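# Stand the cat litter pouch upright with clip attached

## Task

Put the cat litter pouch upright near the centre of the table, one of its wide faces turned toward the robot, not touching or overlapping the pan or the scoop. The clip must finish attached to the pouch and holding it tightly. The pan must still be upright at the end. Finish by calling finished_scene yourself.

## Robot and tools

Robot: two arms, left_arm and right_arm, each with a two-finger parallel gripper. Calibrated base positions in the scene frame: left_arm at (-0.024, +0.244, 0) m with quat_wxyz (1, 0, 0, 0); right_arm at (+0.041, -0.340, 0) m with quat_wxyz (1, 0, 0, 0.012).

Frame: every pose, target and velocity is given in the scene frame. Its origin sits at table-top height, halfway between the arms' nominal bases. +x points out over the table, +z points up, and left_arm is on the +y side. Arm names do not match the left or right of the camera pictures. The gripper's fingers extend along its own +z axis and separate along its own y axis. end_effector_position is the point between the finger pads, roughly 1 cm short of the fingertips. Reported poses can be off by a few centimetres, more when the arm is stretched.

The 16-number row: every moving command uses rows of 16 numbers, always for both arms. The first 8 are left_arm: x, y, z (metres, absolute position in the scene frame), then qw, qx, qy, qz (absolute orientation, w first), then opening. The last 8 are the same for right_arm. So each row is an absolute pose for each gripper, not an offset. Opening runs from -1 (closed) to +1 (fully open, 0.094 m); it is a target width on that scale. To keep an arm still, repeat the exact position and quaternion from the last result taken before it stopped, plus the opening it should keep. To keep an orientation, send one fixed quaternion every time rather than copying the drifting reported one. Sending 0 as an opening is a real command, so resend the current value to leave a gripper alone.

execute_actions(actions, cameras): actions is a list of actions; each action is a list of 1 to 15 rows, each row lasting one 1/30 s control step; if fewer than 15 rows are given, the last is held until 15 steps pass. Each target must lie within 0.6 m of that gripper's current position along each of its own axes, or the action is rejected for both arms; if the first action fails this, the whole call is rejected. An empty actions list just reports the state. The controller limits each step's orientation change to 40 degrees from the measured one and may fall short; the "Hand target" line shows where the arm is actually being driven, so send the remainder later.

move(target, speed, blend, opening_speed, blocking, cameras): target is one 16-number row or a list of up to 15 rows (absolute poses, no 0.6 m limit). The gripper follows straight lines and takes the shorter rotation. speed is top path speed in m/s, 0.002 to 2.9, default 0.25 (rotation up to twice that in rad/s); one value or one per target. blend (m) rounds corners at intermediate targets; default 0. opening_speed (per second on the -1..+1 scale, at least 0.2) ramps the fingers; use a low value when closing on soft items. The whole move is capped at 10 s. blocking=false returns after about 0.5 s while motion continues; a new move replaces the running one. The result adds a "move:" line: done (within 10 mm and 2 degrees), off_target, moving, held, or fault, plus limits=paced (pose clipped) or limits=held (steps withheld). Paths ignore obstacles and the other arm; faster moves lag and hit harder. Avoid routing a gripper near its own arm's base; go around it.

wait(seconds): 0 to 10 s, arms keep their last command; a running move continues. stop(cameras): brakes a running move. zoom_image(camera, region): camera is cam_high or cam_low; region is [x0, y0, x1, y1] pixels from the top-left, at most 504 by 504; images are 896x504. read_manual(section): returns licence text only, "licences". finished_scene(scene): scene is the current scene's integer number as reported; it ends the scene irreversibly, so call it only when the pouch, clip and pan are settled and the robot need not hold anything.

Reading results: grip_measured is finger opening on the command scale; empty it reads slightly wide (up to about 2.7 mm). On a firm part it reads a little narrower than the part. Past about 0.05 below the first-touch reading the gripper squeezes at full force (roughly 50 to 64 N per pad). To release, command well above grip_measured. Joint torques include gravity; joints 1 to 3 wrap sign beyond ±28 N m. A gripper resting a centimetre off its target in free air is normal. A MOTOR HOT line appears at 75 °C; at 90 °C the arm folds and idles, at 100 °C it collapses. Holding loads, stretched poses and pushing at unreachable targets heat motors.

Avoid: dropping or flinging objects, releasing things still moving, slamming or shoving hard, any contact or squeeze between the two arms or grippers (the clearance check does not guard gripper-to-gripper), and anything leaving or being left off the table. Objects may occasionally be nudged by outside pushes, so check the cameras before finishing.

Each tool is called in YAML: its name, and indented under it one key for each argument.

## Session

execute_actions:
  actions: []

Scene clock: 0.00 s.
left_arm: end_effector_position=(+0.3860, +0.2951, +0.1255) grip_measured=+1.000 end_effector_quat_wxyz=(+0.466, -0.356, +0.808, -0.062) | right_arm: end_effector_position=(+0.1356, -0.1588, +0.1164) grip_measured=+1.000 end_effector_quat_wxyz=(+0.373, -0.231, +0.889, +0.133)
Joint positions: left_arm=[0.032 1.442 0.727 0.108 -0.208 -0.69 0.094] | right_arm=[1.654 0.743 0.521 -0.887 0.697 1 0.094]
Joint velocities: within noise
Joint torques (N m): no reading
Motor temperatures (°C): left_arm=[30 33 35 31 29 30 28] | right_arm=[27 36 33 30 26 27 28]
Heat: left arm: 35 °C; right arm: 36 °C.
Hand target: left_arm +0.3871, +0.2959, +0.1305; +0.471, -0.356, +0.805, -0.061 | right_arm +0.1377, -0.1597, +0.1200; +0.380, -0.228, +0.887, +0.132
Tool commands: left_gripper/opening=+1.0 right_gripper/opening=+1.0

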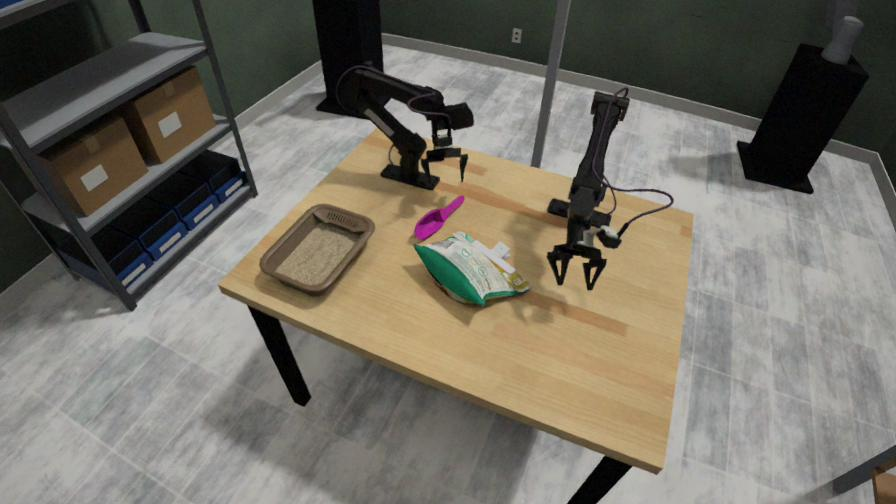

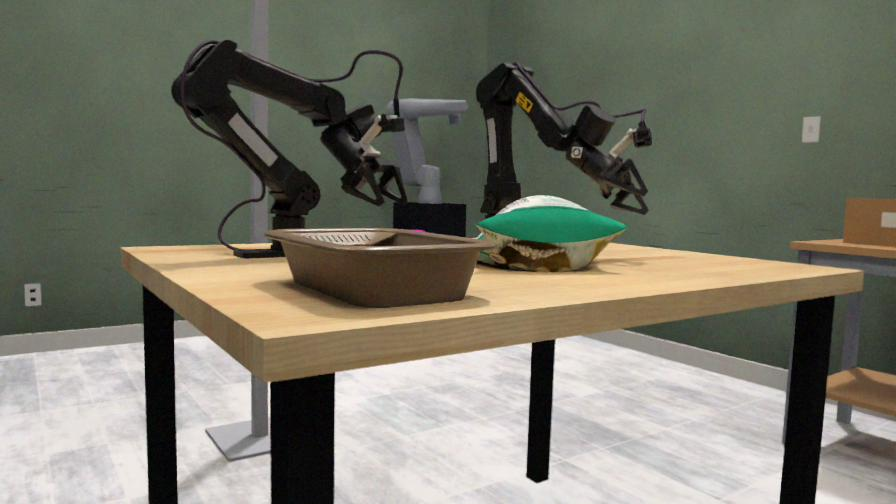

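zoom_image:
  camera: "cam_high"
  region: [400, 180, 560, 320]

zoom_image:
  camera: "cam_low"
  region: [440, 160, 680, 300]

Scaled by 3.150.

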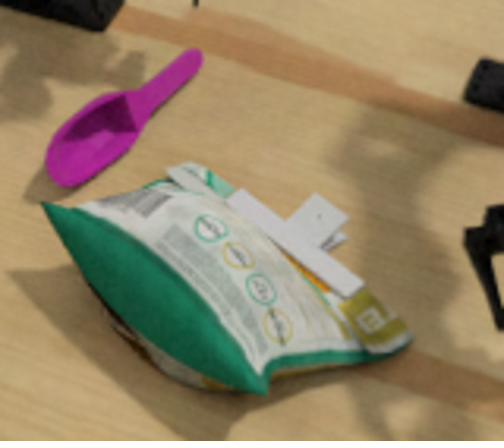

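Scaled by 2.100.

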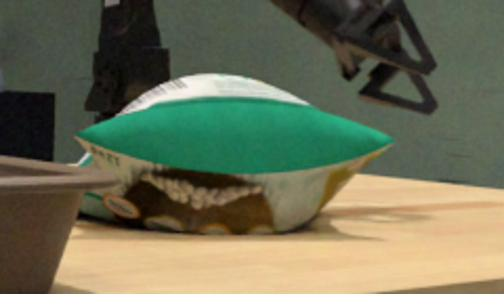

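move:
  target:
    - [0.30,0.30,0.10,0,0,1,0,-0.9,0.1377,-0.1597,0.15,0.38,-0.228,0.887,0.132,1.0]
    - [0.30,0.30,0.02,0,0,1,0,-0.9,0.1377,-0.1597,0.15,0.38,-0.228,0.887,0.132,1.0]

Scene clock: 4.93 s.
left_arm: end_effector_position=(+0.2967, +0.3003, +0.0215) grip_measured=-0.899 end_effector_quat_wxyz=(-0.005, -0.006, +1.000, -0.004) | right_arm: end_effector_position=(+0.1358, -0.1602, +0.1394) grip_measured=+1.000 end_effector_quat_wxyz=(+0.373, -0.232, +0.889, +0.129)
Joint positions: left_arm=[0.174 1.869 1.217 -0.93 0.006 0.163 0.005] | right_arm=[1.654 0.751 0.617 -0.983 0.697 1 0.094]
Joint torques (N m): left_arm=[-0.44 -7.54 5.86 0.55 -0.12 0.05] | right_arm=[-0.24 0.14 9.02 0.73 0.45 -0.04]
Heat: left arm: 36 °C; right arm: 36 °C.
Hand target: left_arm +0.3000, +0.3000, +0.0200; +0.000, +0.000, +1.000, +0.000 | right_arm +0.1378, -0.1597, +0.1498; +0.380, -0.228, +0.887, +0.132
Off the commanded pose: left_arm 0.004 m, 1 deg | right_arm 0.011 m, 1 deg.
move: off_target (right_arm)

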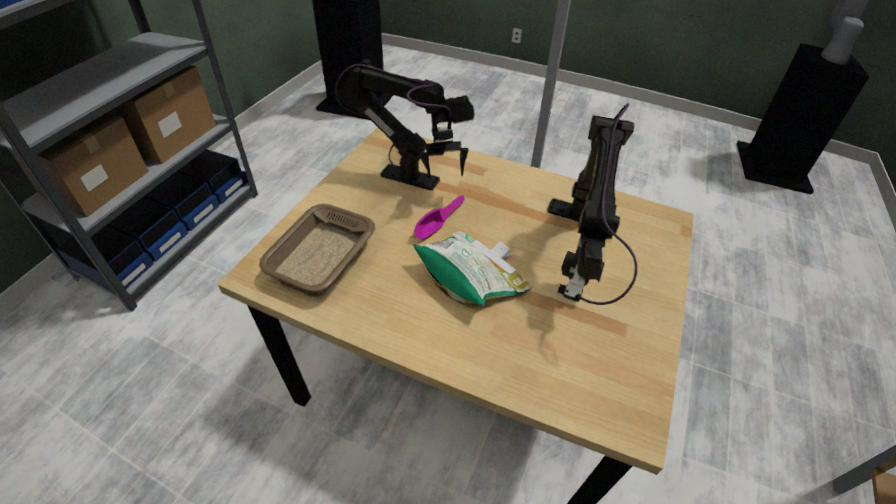

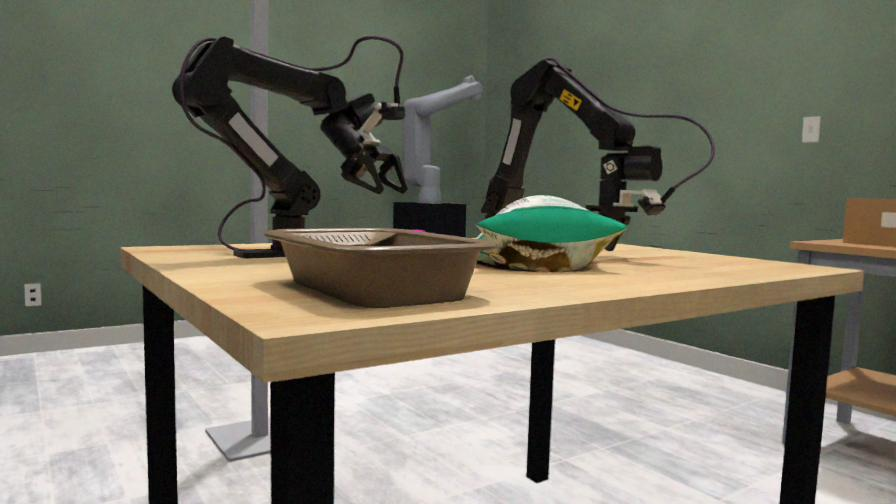

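zoom_image:
  camera: "cam_high"
  region: [520, 220, 640, 320]

zoom_image:
  camera: "cam_low"
  region: [560, 140, 720, 270]

Scaled by 4.200.

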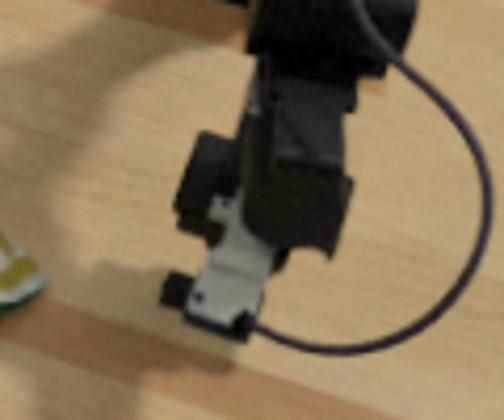

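Scaled by 3.150.

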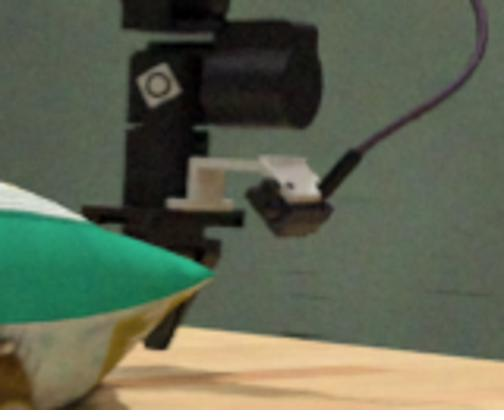

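move:
  target:
    - [0.30,0.30,0.10,0,-0.7071,0.7071,0,-0.9,0.1377,-0.1597,0.15,0.38,-0.228,0.887,0.132,1.0]
    - [0.30,0.30,0.02,0,-0.7071,0.7071,0,-0.9,0.1377,-0.1597,0.15,0.38,-0.228,0.887,0.132,1.0]

zoom_image:
  camera: "cam_high"
  region: [520, 220, 640, 320]

zoom_image:
  camera: "cam_low"
  region: [560, 140, 720, 270]

move:
  target:
    - [0.50,0.30,0.02,0,-0.7071,0.7071,0,-0.9,0.1377,-0.1597,0.15,0.38,-0.228,0.887,0.132,1.0]

zoom_image:
  camera: "cam_high"
  region: [500, 280, 640, 400]

zoom_image:
  camera: "cam_low"
  region: [600, 140, 760, 300]

Scene clock: 9.87 s.
left_arm: end_effector_position=(+0.3001, +0.3009, +0.0240) grip_measured=-0.899 end_effector_quat_wxyz=(+0.000, +0.707, -0.707, +0.004) | right_arm: end_effector_position=(+0.1358, -0.1603, +0.1394) grip_measured=+1.000 end_effector_quat_wxyz=(+0.373, -0.232, +0.889, +0.129)
Joint positions: left_arm=[0.174 1.864 1.221 -0.924 0.006 -1.397 0.005] | right_arm=[1.654 0.751 0.617 -0.984 0.697 1 0.094]
Joint torques (N m): left_arm=[-0.25 -7.08 5.26 0.58 -0.1 -0.07] | right_arm=[-0.25 0.05 9.02 0.74 0.49 -0.07]
Heat: left arm: 37 °C; right arm: 36 °C.
Hand target: left_arm +0.3001, +0.3000, +0.0201; +0.000, +0.707, -0.707, +0.000 | right_arm +0.1378, -0.1597, +0.1498; +0.380, -0.228, +0.887, +0.132
Off the commanded pose: left_arm 0.004 m, 0 deg | right_arm 0.011 m, 1 deg.
move: off_target (right_arm)

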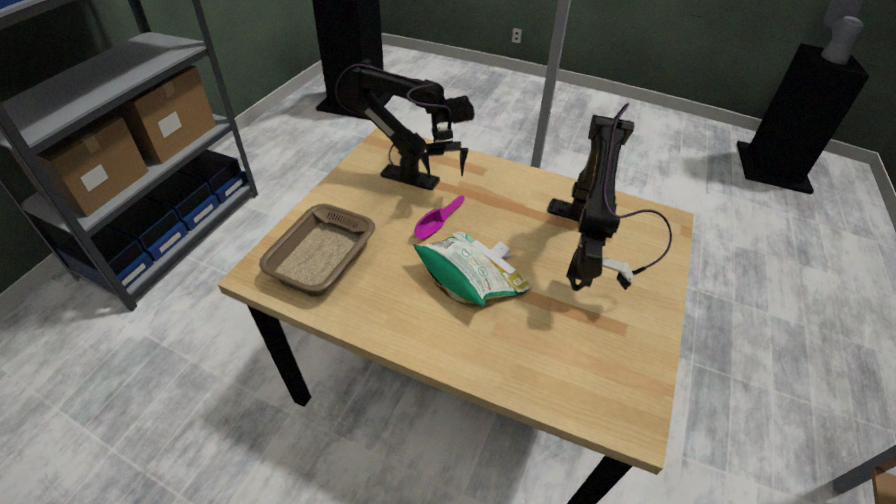

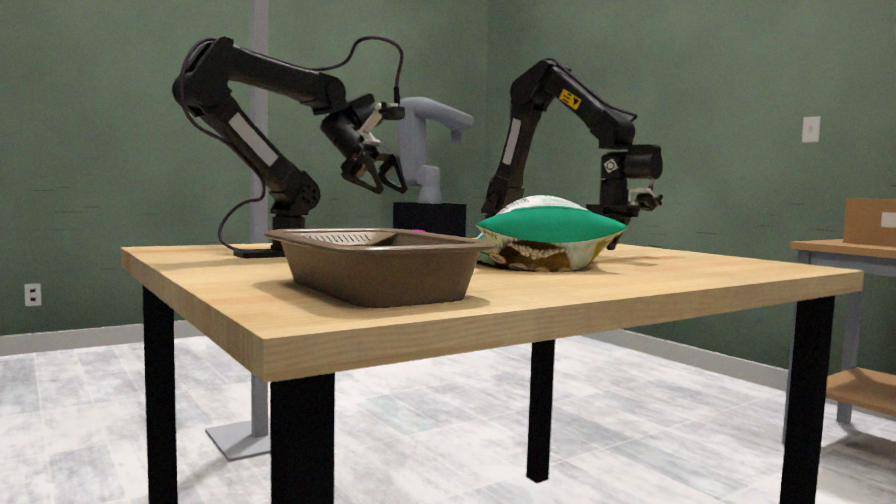

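Scaled by 4.200.

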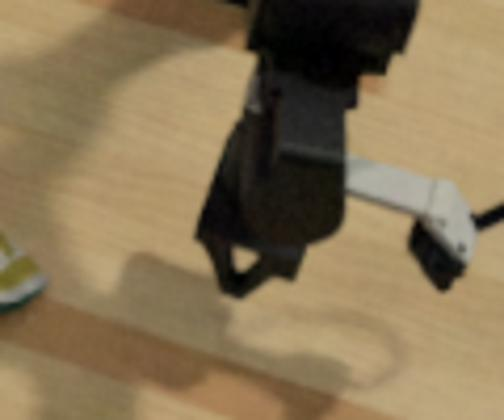

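Scaled by 3.150.

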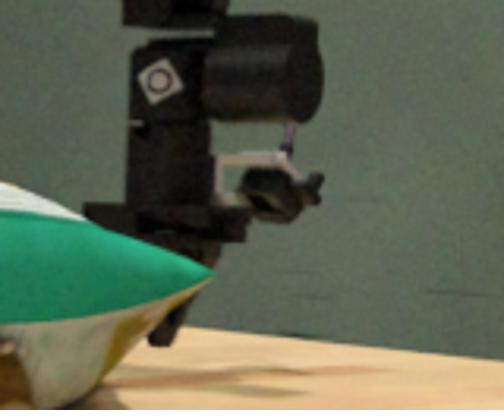

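Scene clock: 11.90 s.
left_arm: end_effector_position=(+0.5019, +0.3009, +0.0282) grip_measured=-0.899 end_effector_quat_wxyz=(-0.026, +0.706, -0.707, +0.025) | right_arm: end_effector_position=(+0.1358, -0.1603, +0.1394) grip_measured=+1.000 end_effector_quat_wxyz=(+0.373, -0.232, +0.889, +0.129)
Joint positions: left_arm=[0.108 2.802 2.841 -1.538 0.006 -1.462 0.005] | right_arm=[1.654 0.751 0.617 -0.984 0.697 1 0.094]
Joint torques (N m): left_arm=[-0.1 -11.92 8.47 0.36 -0.08 -0.03] | right_arm=[-0.23 0.2 9.05 0.74 0.44 -0.05]
Heat: left arm: 37 °C; right arm: 36 °C.
Hand target: left_arm +0.4993, +0.2999, +0.0198; -0.019, +0.707, -0.707, +0.016 | right_arm +0.1378, -0.1597, +0.1498; +0.380, -0.228, +0.887, +0.132
Off the commanded pose: left_arm 0.008 m, 4 deg | right_arm 0.011 m, 1 deg.
elbow stopped short (left arm): the move would have taken joint 3 (elbow) straighter than the controller allows.
move: off_target (left_arm, right_arm)

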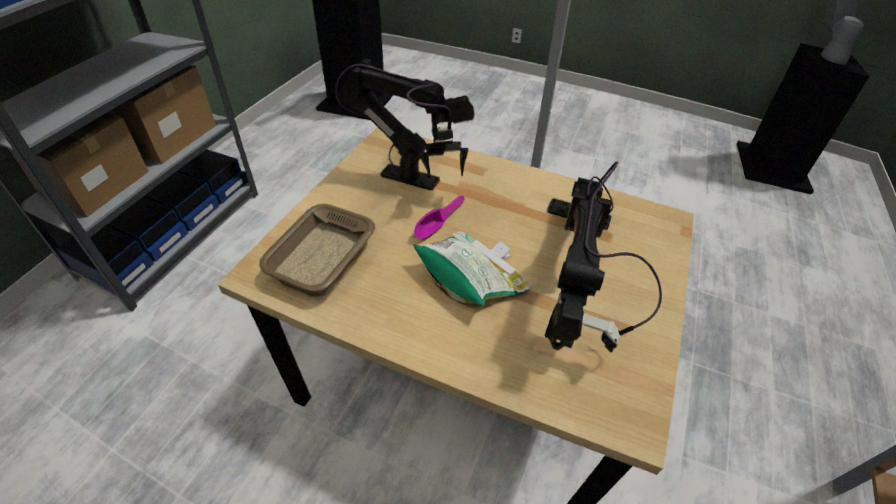

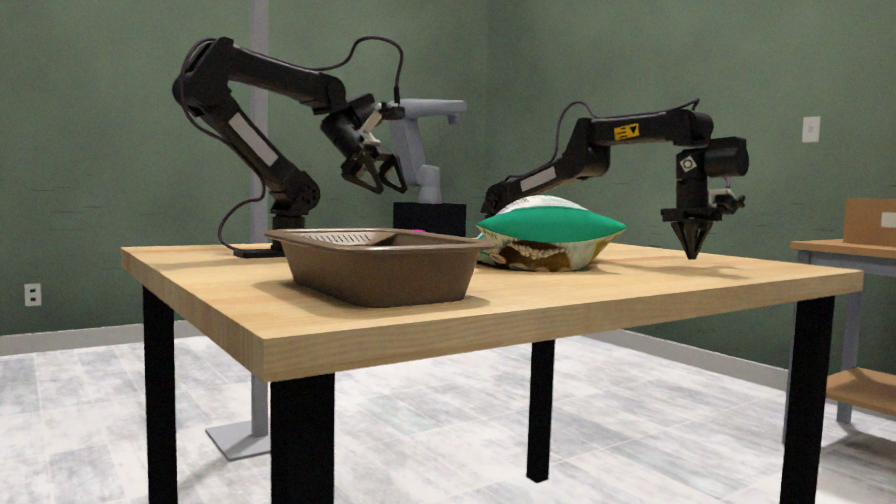

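Scaled by 3.600.

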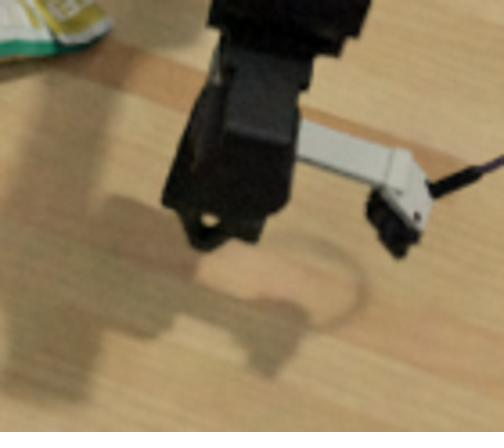

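Scaled by 3.150.

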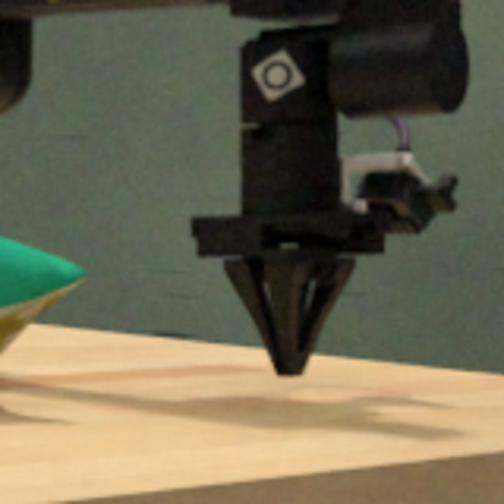

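move:
  target:
    - [0.50,0.30,0.15,0,-0.7071,0.7071,0,-0.9,0.1377,-0.1597,0.15,0.38,-0.228,0.887,0.132,1.0]
    - [0.30,0.45,0.02,0,-0.7071,0.7071,0,-0.9,0.1377,-0.1597,0.15,0.38,-0.228,0.887,0.132,1.0]
  cameras: ["cam_high","cam_low"]

zoom_image:
  camera: "cam_high"
  region: [560, 240, 680, 340]

zoom_image:
  camera: "cam_low"
  region: [600, 140, 760, 300]

move:
  target:
    - [0.30,0.35,0.2,0,-0.7071,0.7071,0,-0.9,0.1377,-0.1597,0.15,0.38,-0.228,0.887,0.132,1.0]
    - [0.15,0.20,0.1,0,-0.7071,0.7071,0,-0.9,0.1377,-0.1597,0.15,0.38,-0.228,0.887,0.132,1.0]

zoom_image:
  camera: "cam_high"
  region: [480, 180, 600, 280]

zoom_image:
  camera: "cam_low"
  region: [460, 100, 620, 230]

Scene clock: 15.00 s.
left_arm: end_effector_position=(+0.2975, +0.4495, +0.0119) grip_measured=-0.899 end_effector_quat_wxyz=(+0.016, +0.710, -0.704, -0.001) | right_arm: end_effector_position=(+0.1358, -0.1604, +0.1393) grip_measured=+1.000 end_effector_quat_wxyz=(+0.373, -0.232, +0.889, +0.129)
Joint positions: left_arm=[0.568 2.098 1.507 -1.012 0.005 -1.012 0.005] | right_arm=[1.654 0.751 0.617 -0.984 0.697 1 0.094]
Joint torques (N m): left_arm=[-0.43 -12.27 5 0.52 -0.07 0.06] | right_arm=[-0.17 0.16 9.2 0.78 0.49 0]
Motor temperatures (°C): left_arm=[30 39 37 31 29 30 28] | right_arm=[27 35 37 31 26 27 28]
Heat: left arm: 39 °C; right arm: 37 °C.
Hand target: left_arm +0.2999, +0.4499, +0.0199; +0.001, +0.707, -0.707, +0.000 | right_arm +0.1378, -0.1597, +0.1498; +0.380, -0.228, +0.887, +0.132
Off the commanded pose: left_arm 0.008 m, 2 deg | right_arm 0.011 m, 1 deg.
elbow stopped short (left arm): the move would have taken joint 3 (elbow) straighter than the controller allows.
move: off_target (right_arm)

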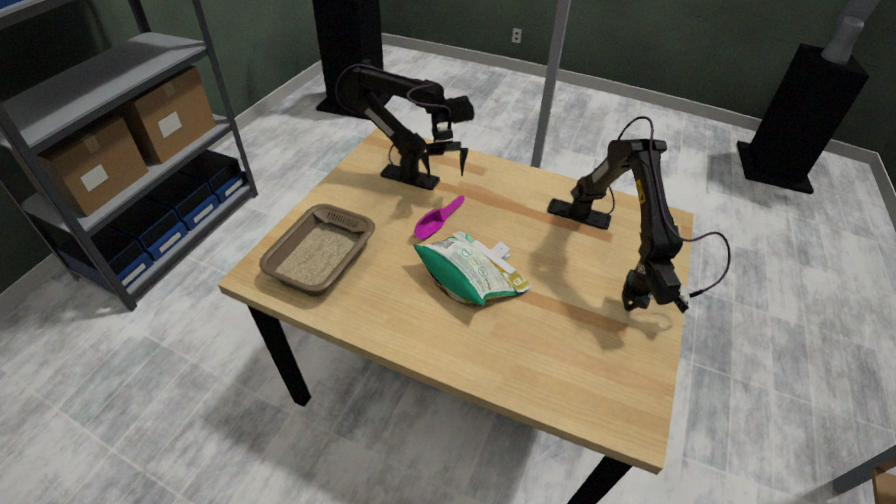

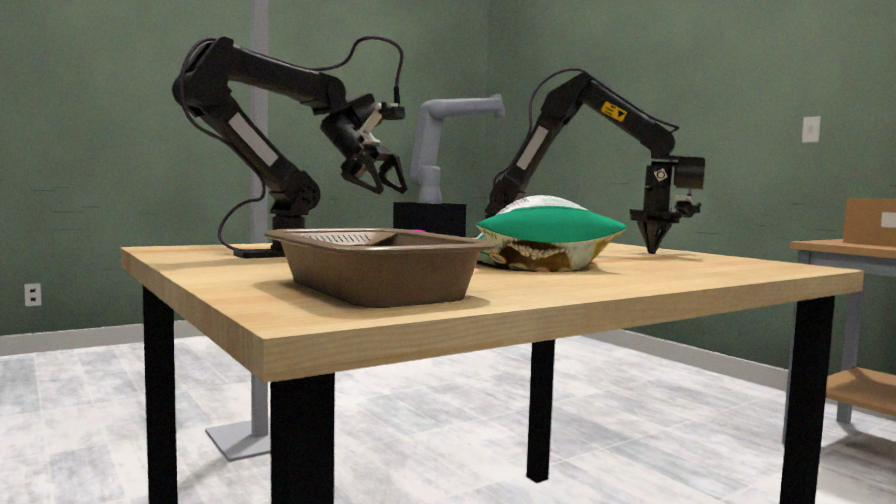

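Scaled by 4.200.

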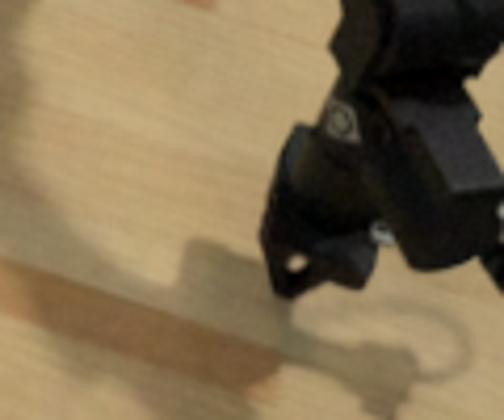

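Scaled by 3.150.

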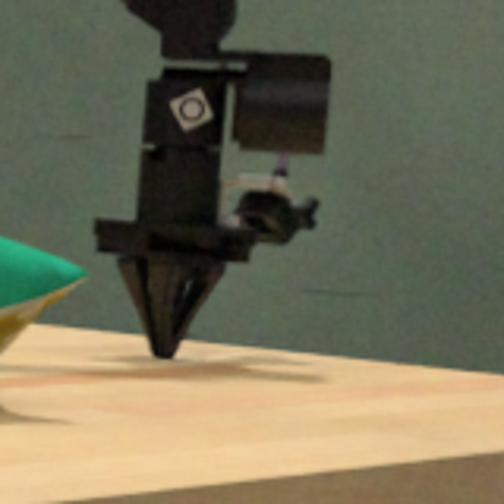

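Scene clock: 17.80 s.
left_arm: end_effector_position=(+0.1510, +0.1980, +0.1006) grip_measured=-0.899 end_effector_quat_wxyz=(+0.009, +0.707, -0.707, +0.000) | right_arm: end_effector_position=(+0.1358, -0.1604, +0.1393) grip_measured=+1.000 end_effector_quat_wxyz=(+0.373, -0.232, +0.889, +0.129)
Joint positions: left_arm=[-0.247 1.231 0.917 -1.267 0.016 -1.818 0.005] | right_arm=[1.654 0.751 0.617 -0.984 0.697 1 0.094]
Joint torques (N m): left_arm=[-0.29 -3.58 5.34 0.45 -0.19 -0.07] | right_arm=[-0.27 0.2 9.07 0.74 0.45 -0.08]
Heat: left arm: 39 °C; right arm: 37 °C.
Hand target: left_arm +0.1500, +0.2000, +0.1000; +0.000, +0.707, -0.707, +0.000 | right_arm +0.1378, -0.1597, +0.1498; +0.380, -0.228, +0.887, +0.132
Off the commanded pose: left_arm 0.002 m, 1 deg | right_arm 0.011 m, 1 deg.
move: off_target (right_arm)

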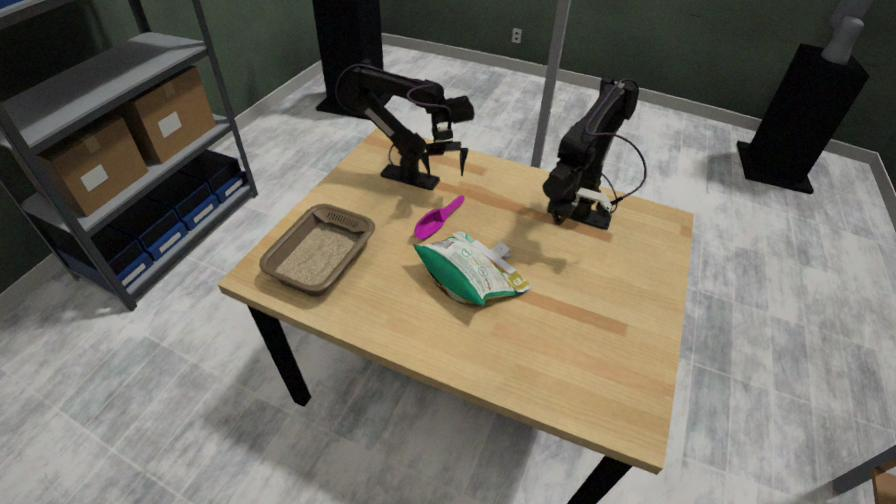

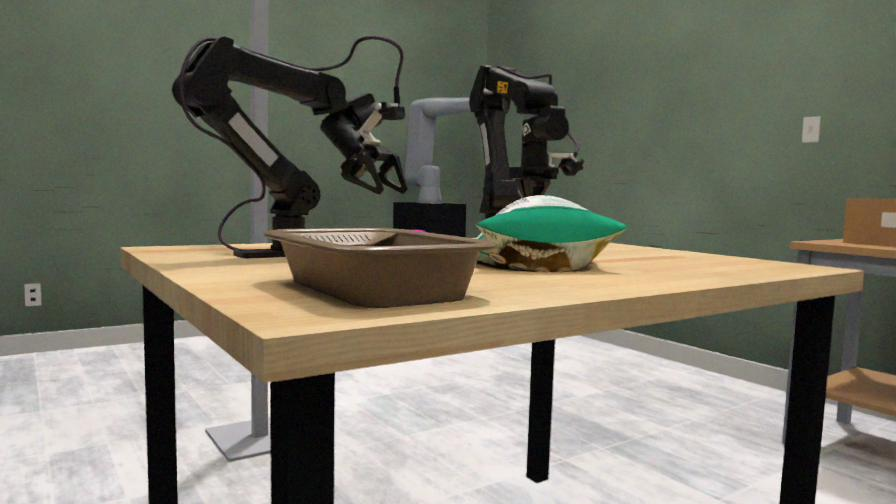

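Scaled by 4.200.

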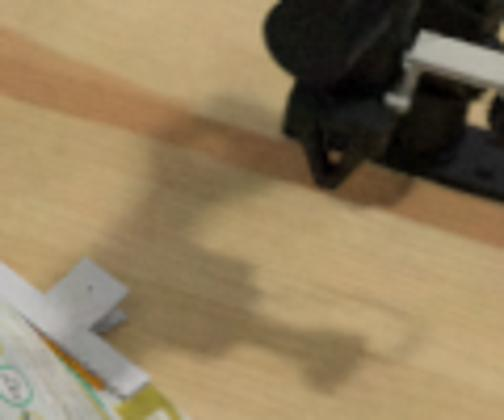

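Scaled by 3.150.

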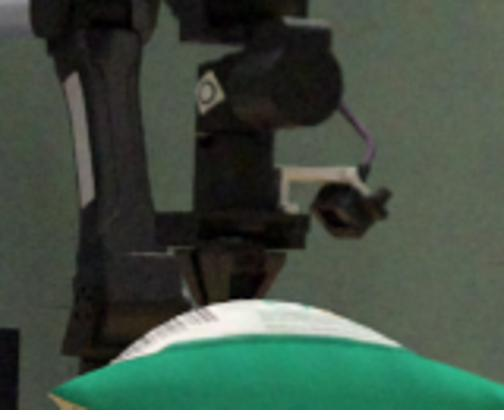

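move:
  target:
    - [0.13,0.12,0.1,0,-0.7071,0.7071,0,-0.9,0.1377,-0.1597,0.15,0.38,-0.228,0.887,0.132,1.0]
    - [0.13,0.12,0.025,0,-0.7071,0.7071,0,-0.9,0.1377,-0.1597,0.15,0.38,-0.228,0.887,0.132,1.0]

zoom_image:
  camera: "cam_high"
  region: [440, 180, 560, 280]

move:
  target:
    - [0.13,0.12,0.2,0,-0.7071,0.7071,0,-0.9,0.1377,-0.1597,0.15,0.38,-0.228,0.887,0.132,1.0]
    - [0.32,0.10,0.25,0,-0.7071,0.7071,0,-0.9,0.1377,-0.1597,0.15,0.38,-0.228,0.887,0.132,1.0]

zoom_image:
  camera: "cam_high"
  region: [460, 140, 580, 260]

zoom_image:
  camera: "cam_low"
  region: [540, 60, 700, 220]

Scene clock: 19.63 s.
left_arm: end_effector_position=(+0.1336, +0.1196, +0.0288) grip_measured=-0.899 end_effector_quat_wxyz=(+0.033, +0.679, -0.733, +0.013) | right_arm: end_effector_position=(+0.1358, -0.1604, +0.1393) grip_measured=+1.000 end_effector_quat_wxyz=(+0.373, -0.232, +0.889, +0.129)
Joint positions: left_arm=[-0.611 1.367 0.717 -0.91 0.071 -2.106 0.005] | right_arm=[1.654 0.751 0.617 -0.984 0.697 1 0.094]
Joint torques (N m): left_arm=[-0.5 -2.62 4.94 0.48 0.03 -0.05] | right_arm=[-0.05 0.12 8.91 0.72 0.51 -0.02]
Heat: left arm: 38 °C; right arm: 37 °C.
Hand target: left_arm +0.1304, +0.1205, +0.0252; +0.034, +0.679, -0.734, +0.006 | right_arm +0.1378, -0.1596, +0.1498; +0.380, -0.228, +0.887, +0.132
Off the commanded pose: left_arm 0.005 m, 6 deg | right_arm 0.011 m, 1 deg.
joint sent to its limit (left arm) — joint 6 (wrist roll), lower limit. The joint targets are off in orientation, not in position.
move: off_target (left_arm, right_arm)

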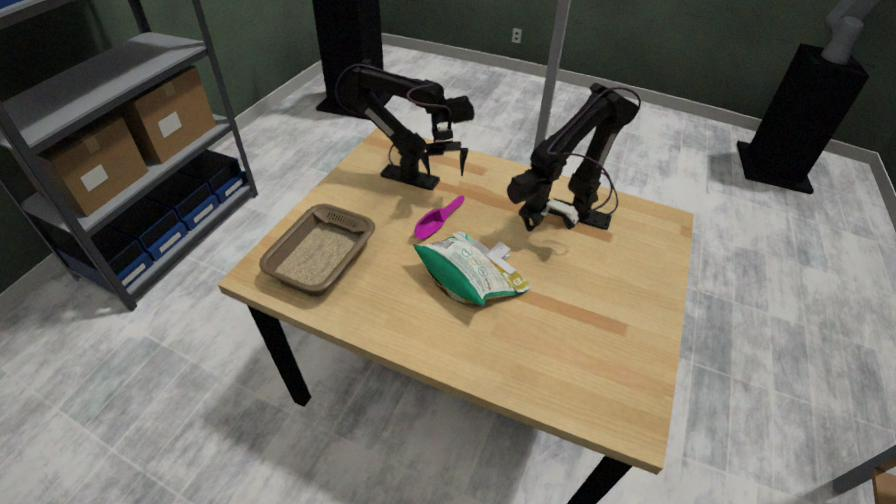

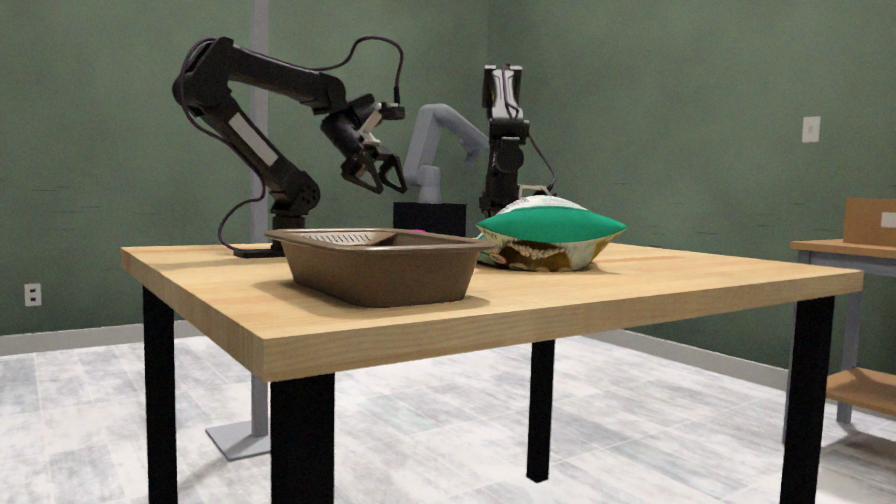

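Scaled by 4.200.

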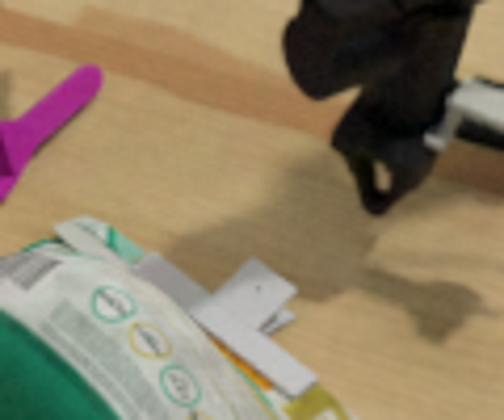

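Scene clock: 21.90 s.
left_arm: end_effector_position=(+0.3193, +0.0974, +0.2483) grip_measured=-0.899 end_effector_quat_wxyz=(-0.037, +0.705, -0.699, +0.116) | right_arm: end_effector_position=(+0.1358, -0.1604, +0.1393) grip_measured=+1.000 end_effector_quat_wxyz=(+0.373, -0.232, +0.889, +0.129)
Joint positions: left_arm=[-0.398 1.838 2.076 -1.566 0.017 -1.979 0.005] | right_arm=[1.654 0.751 0.617 -0.984 0.697 1 0.094]
Joint torques (N m): left_arm=[0.06 -6.76 8.06 0.67 -0.19 0.09] | right_arm=[-0.12 0.18 9.33 0.75 0.49 0.02]
Heat: left arm: 38 °C; right arm: 38 °C.
Hand target: left_arm +0.3199, +0.1000, +0.2495; -0.043, +0.703, -0.701, +0.109 | right_arm +0.1378, -0.1596, +0.1498; +0.380, -0.228, +0.887, +0.132
Off the commanded pose: left_arm 0.003 m, 14 deg | right_arm 0.011 m, 1 deg.
joint sent to its limit (left arm) — joint 4 (wrist pitch), lower limit. The joint targets are off in orientation, not in position.
move: off_target (left_arm, right_arm)

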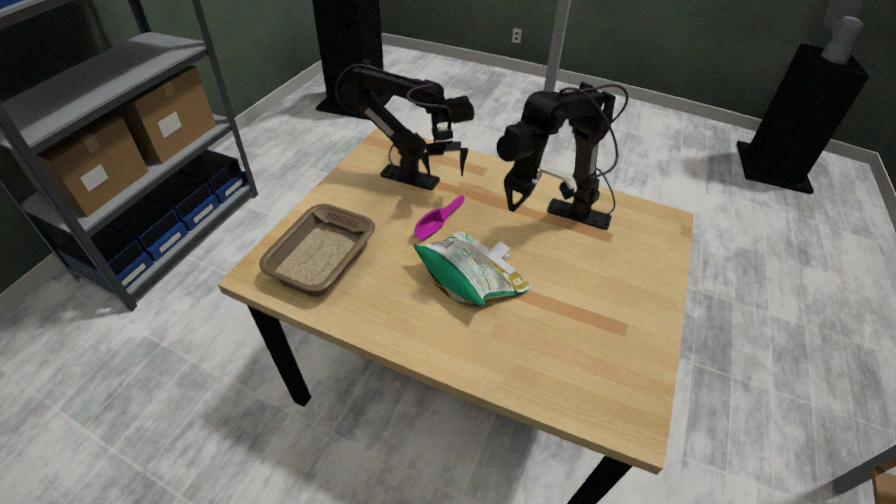

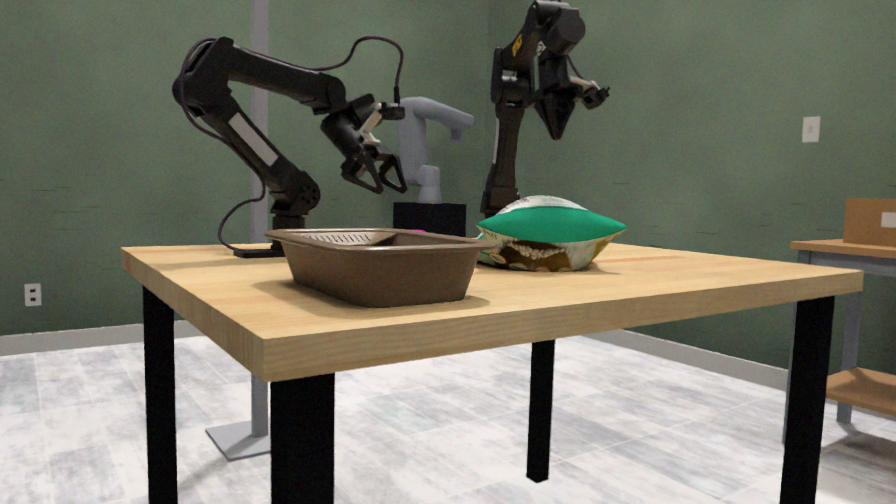

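Scaled by 4.200.

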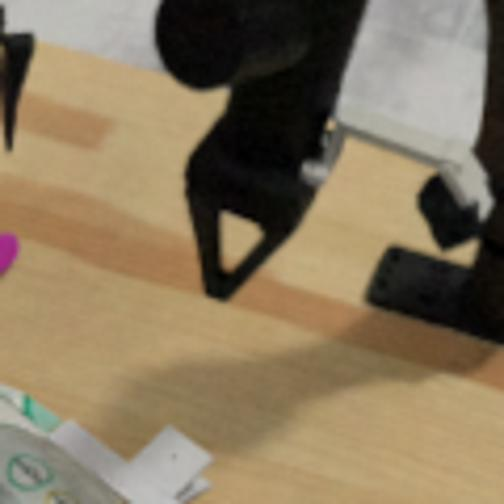

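Scaled by 3.150.

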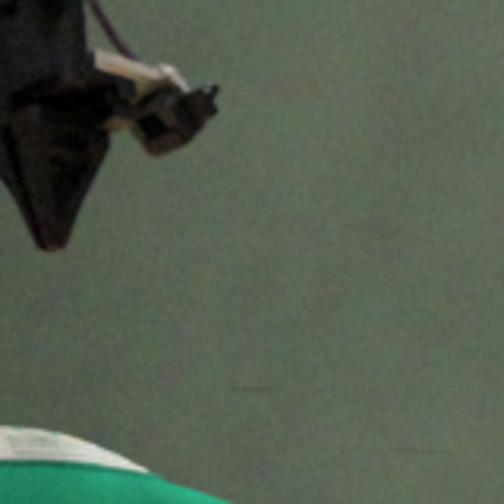

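move:
  target:
    - [0.2,0.35,0.2,0,0,1,0,-0.9,0.15,-0.10,0.1,0,0.7071,0.7071,0,-0.9]

zoom_image:
  camera: "cam_high"
  region: [400, 120, 540, 260]

zoom_image:
  camera: "cam_low"
  region: [320, 100, 500, 260]

move:
  target:
    - [0.2,0.35,0.2,0,0,1,0,-0.9,0.30,-0.35,0.2,0,0.7071,0.7071,0,-0.9]

zoom_image:
  camera: "cam_high"
  region: [280, 120, 420, 260]

zoom_image:
  camera: "cam_low"
  region: [220, 100, 400, 280]

Scene clock: 27.70 s.
left_arm: end_effector_position=(+0.2060, +0.3510, +0.1985) grip_measured=-0.899 end_effector_quat_wxyz=(+0.006, -0.001, +1.000, +0.001) | right_arm: end_effector_position=(+0.1487, -0.1008, +0.0964) grip_measured=-0.898 end_effector_quat_wxyz=(-0.142, +0.537, +0.832, -0.011)
Joint positions: left_arm=[0.434 1.521 1.54 -1.577 0.004 0.432 0.005] | right_arm=[0.928 1.562 1.142 -1.186 -0.283 2.093 0.005]
Joint torques (N m): left_arm=[0.23 -6.22 5.24 0.33 -0.03 0.06] | right_arm=[-0.64 -4.9 8.01 -0.13 -0.27 0.03]
Heat: left arm: 37 °C; right arm: 38 °C.
Hand target: left_arm +0.2002, +0.3500, +0.1995; +0.004, +0.000, +1.000, +0.002 | right_arm +0.1505, -0.1004, +0.1000; -0.143, +0.542, +0.828, -0.016
Off the commanded pose: left_arm 0.006 m, 1 deg | right_arm 0.004 m, 29 deg.
joint sent to its limit (left arm) — joint 4 (wrist pitch), lower limit. The joint targets still meet the commanded pose.
joint sent to its limit (right arm) — joint 6 (wrist roll), upper limit. The joint targets are off in orientation, not in position.
move: off_target (right_arm)

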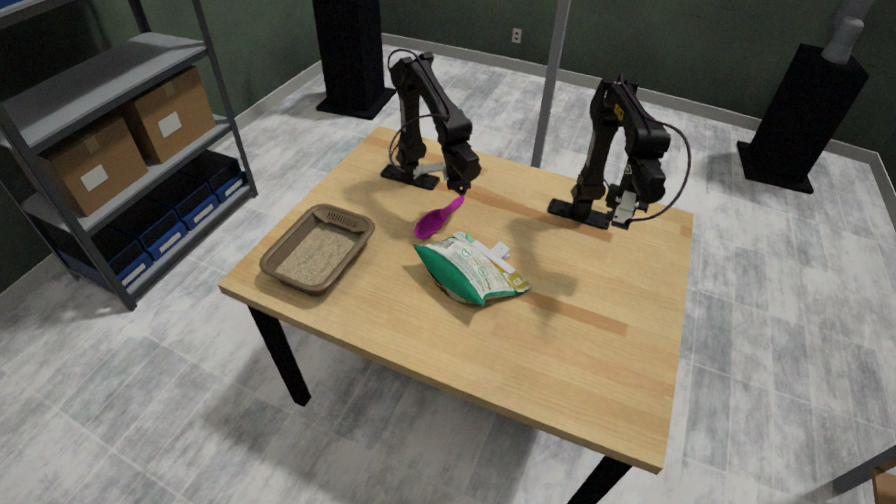

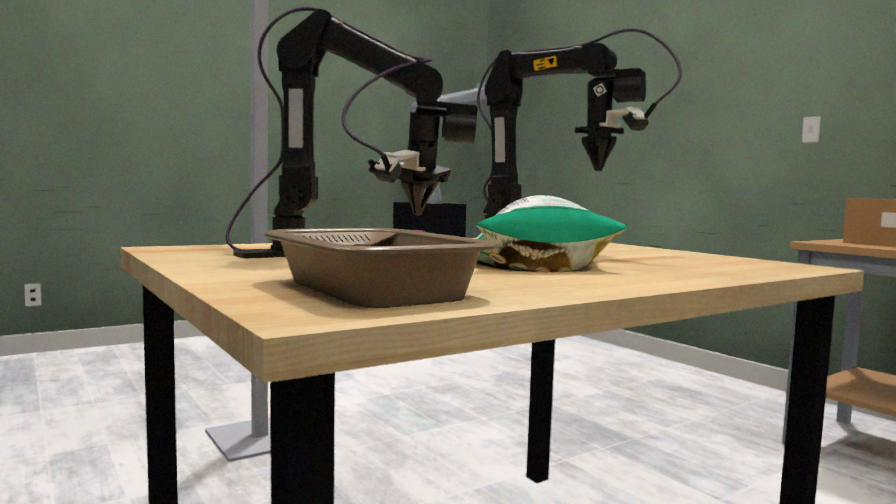

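Scaled by 3.600.

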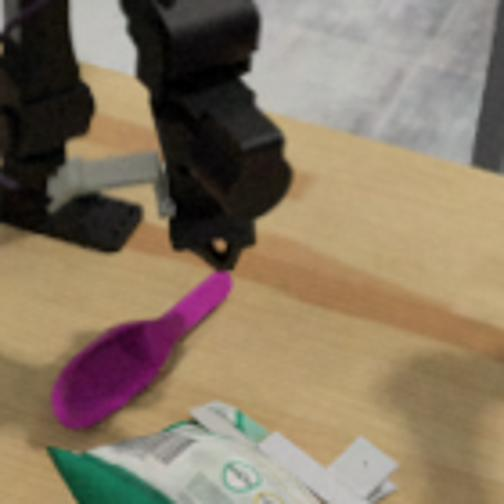

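Scaled by 2.800.

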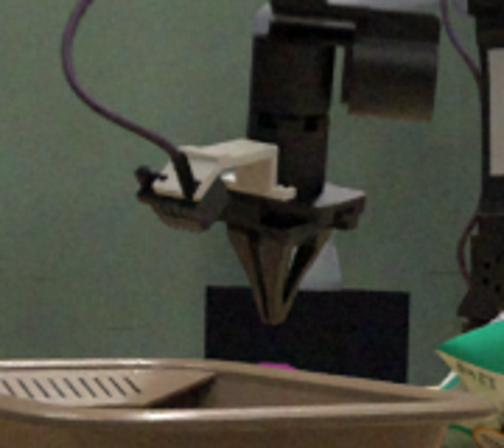

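Scene clock: 29.70 s.
left_arm: end_effector_position=(+0.2060, +0.3510, +0.1985) grip_measured=-0.899 end_effector_quat_wxyz=(+0.006, -0.001, +1.000, +0.001) | right_arm: end_effector_position=(+0.2994, -0.3459, +0.1960) grip_measured=-0.898 end_effector_quat_wxyz=(+0.007, +0.708, +0.706, +0.020)
Joint positions: left_arm=[0.434 1.521 1.54 -1.577 0.004 0.433 0.005] | right_arm=[-0.065 1.514 1.522 -1.541 -0.019 1.534 0.005]
Joint torques (N m): left_arm=[0.27 -6.06 5.01 0.36 -0.03 0.04] | right_arm=[-0.47 -4.49 7.92 0.02 0.11 -0.1]
Heat: left arm: 37 °C; right arm: 38 °C.
Hand target: left_arm +0.2001, +0.3500, +0.1995; +0.004, +0.000, +1.000, +0.002 | right_arm +0.3000, -0.3500, +0.1996; +0.012, +0.707, +0.707, +0.011
Off the commanded pose: left_arm 0.006 m, 1 deg | right_arm 0.006 m, 2 deg.
joint sent to its limit (left arm) — joint 4 (wrist pitch), lower limit. The joint targets still meet the commanded pose.
joint sent to its limit (right arm) — joint 4 (wrist pitch), lower limit. The joint targets still meet the commanded pose.
move: done

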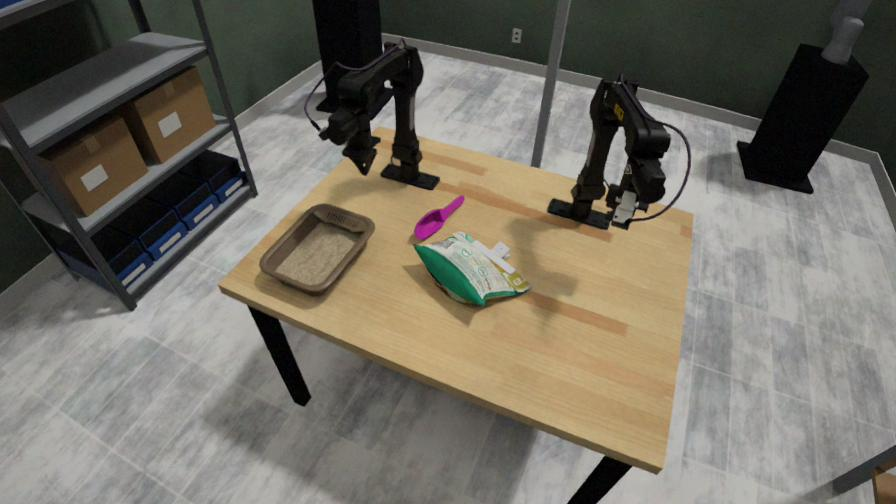

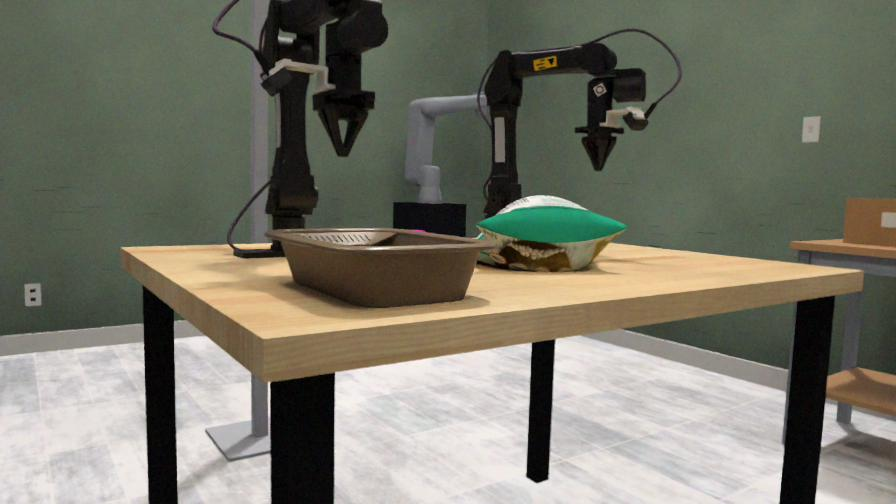

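Scaled by 3.600.

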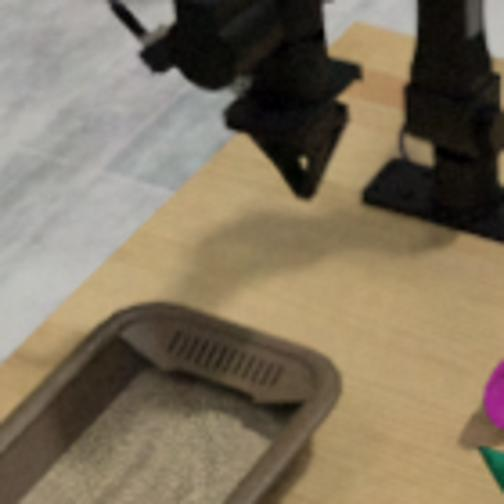

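Scaled by 2.800.

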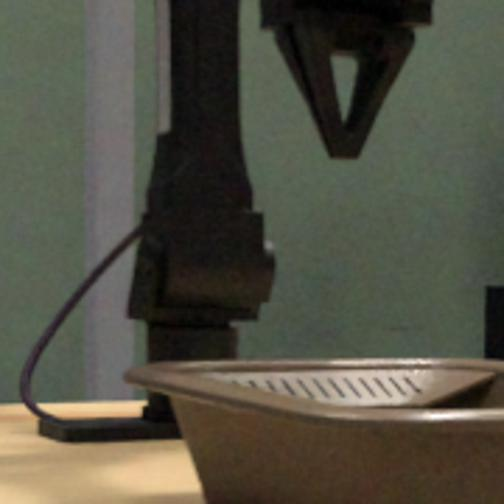

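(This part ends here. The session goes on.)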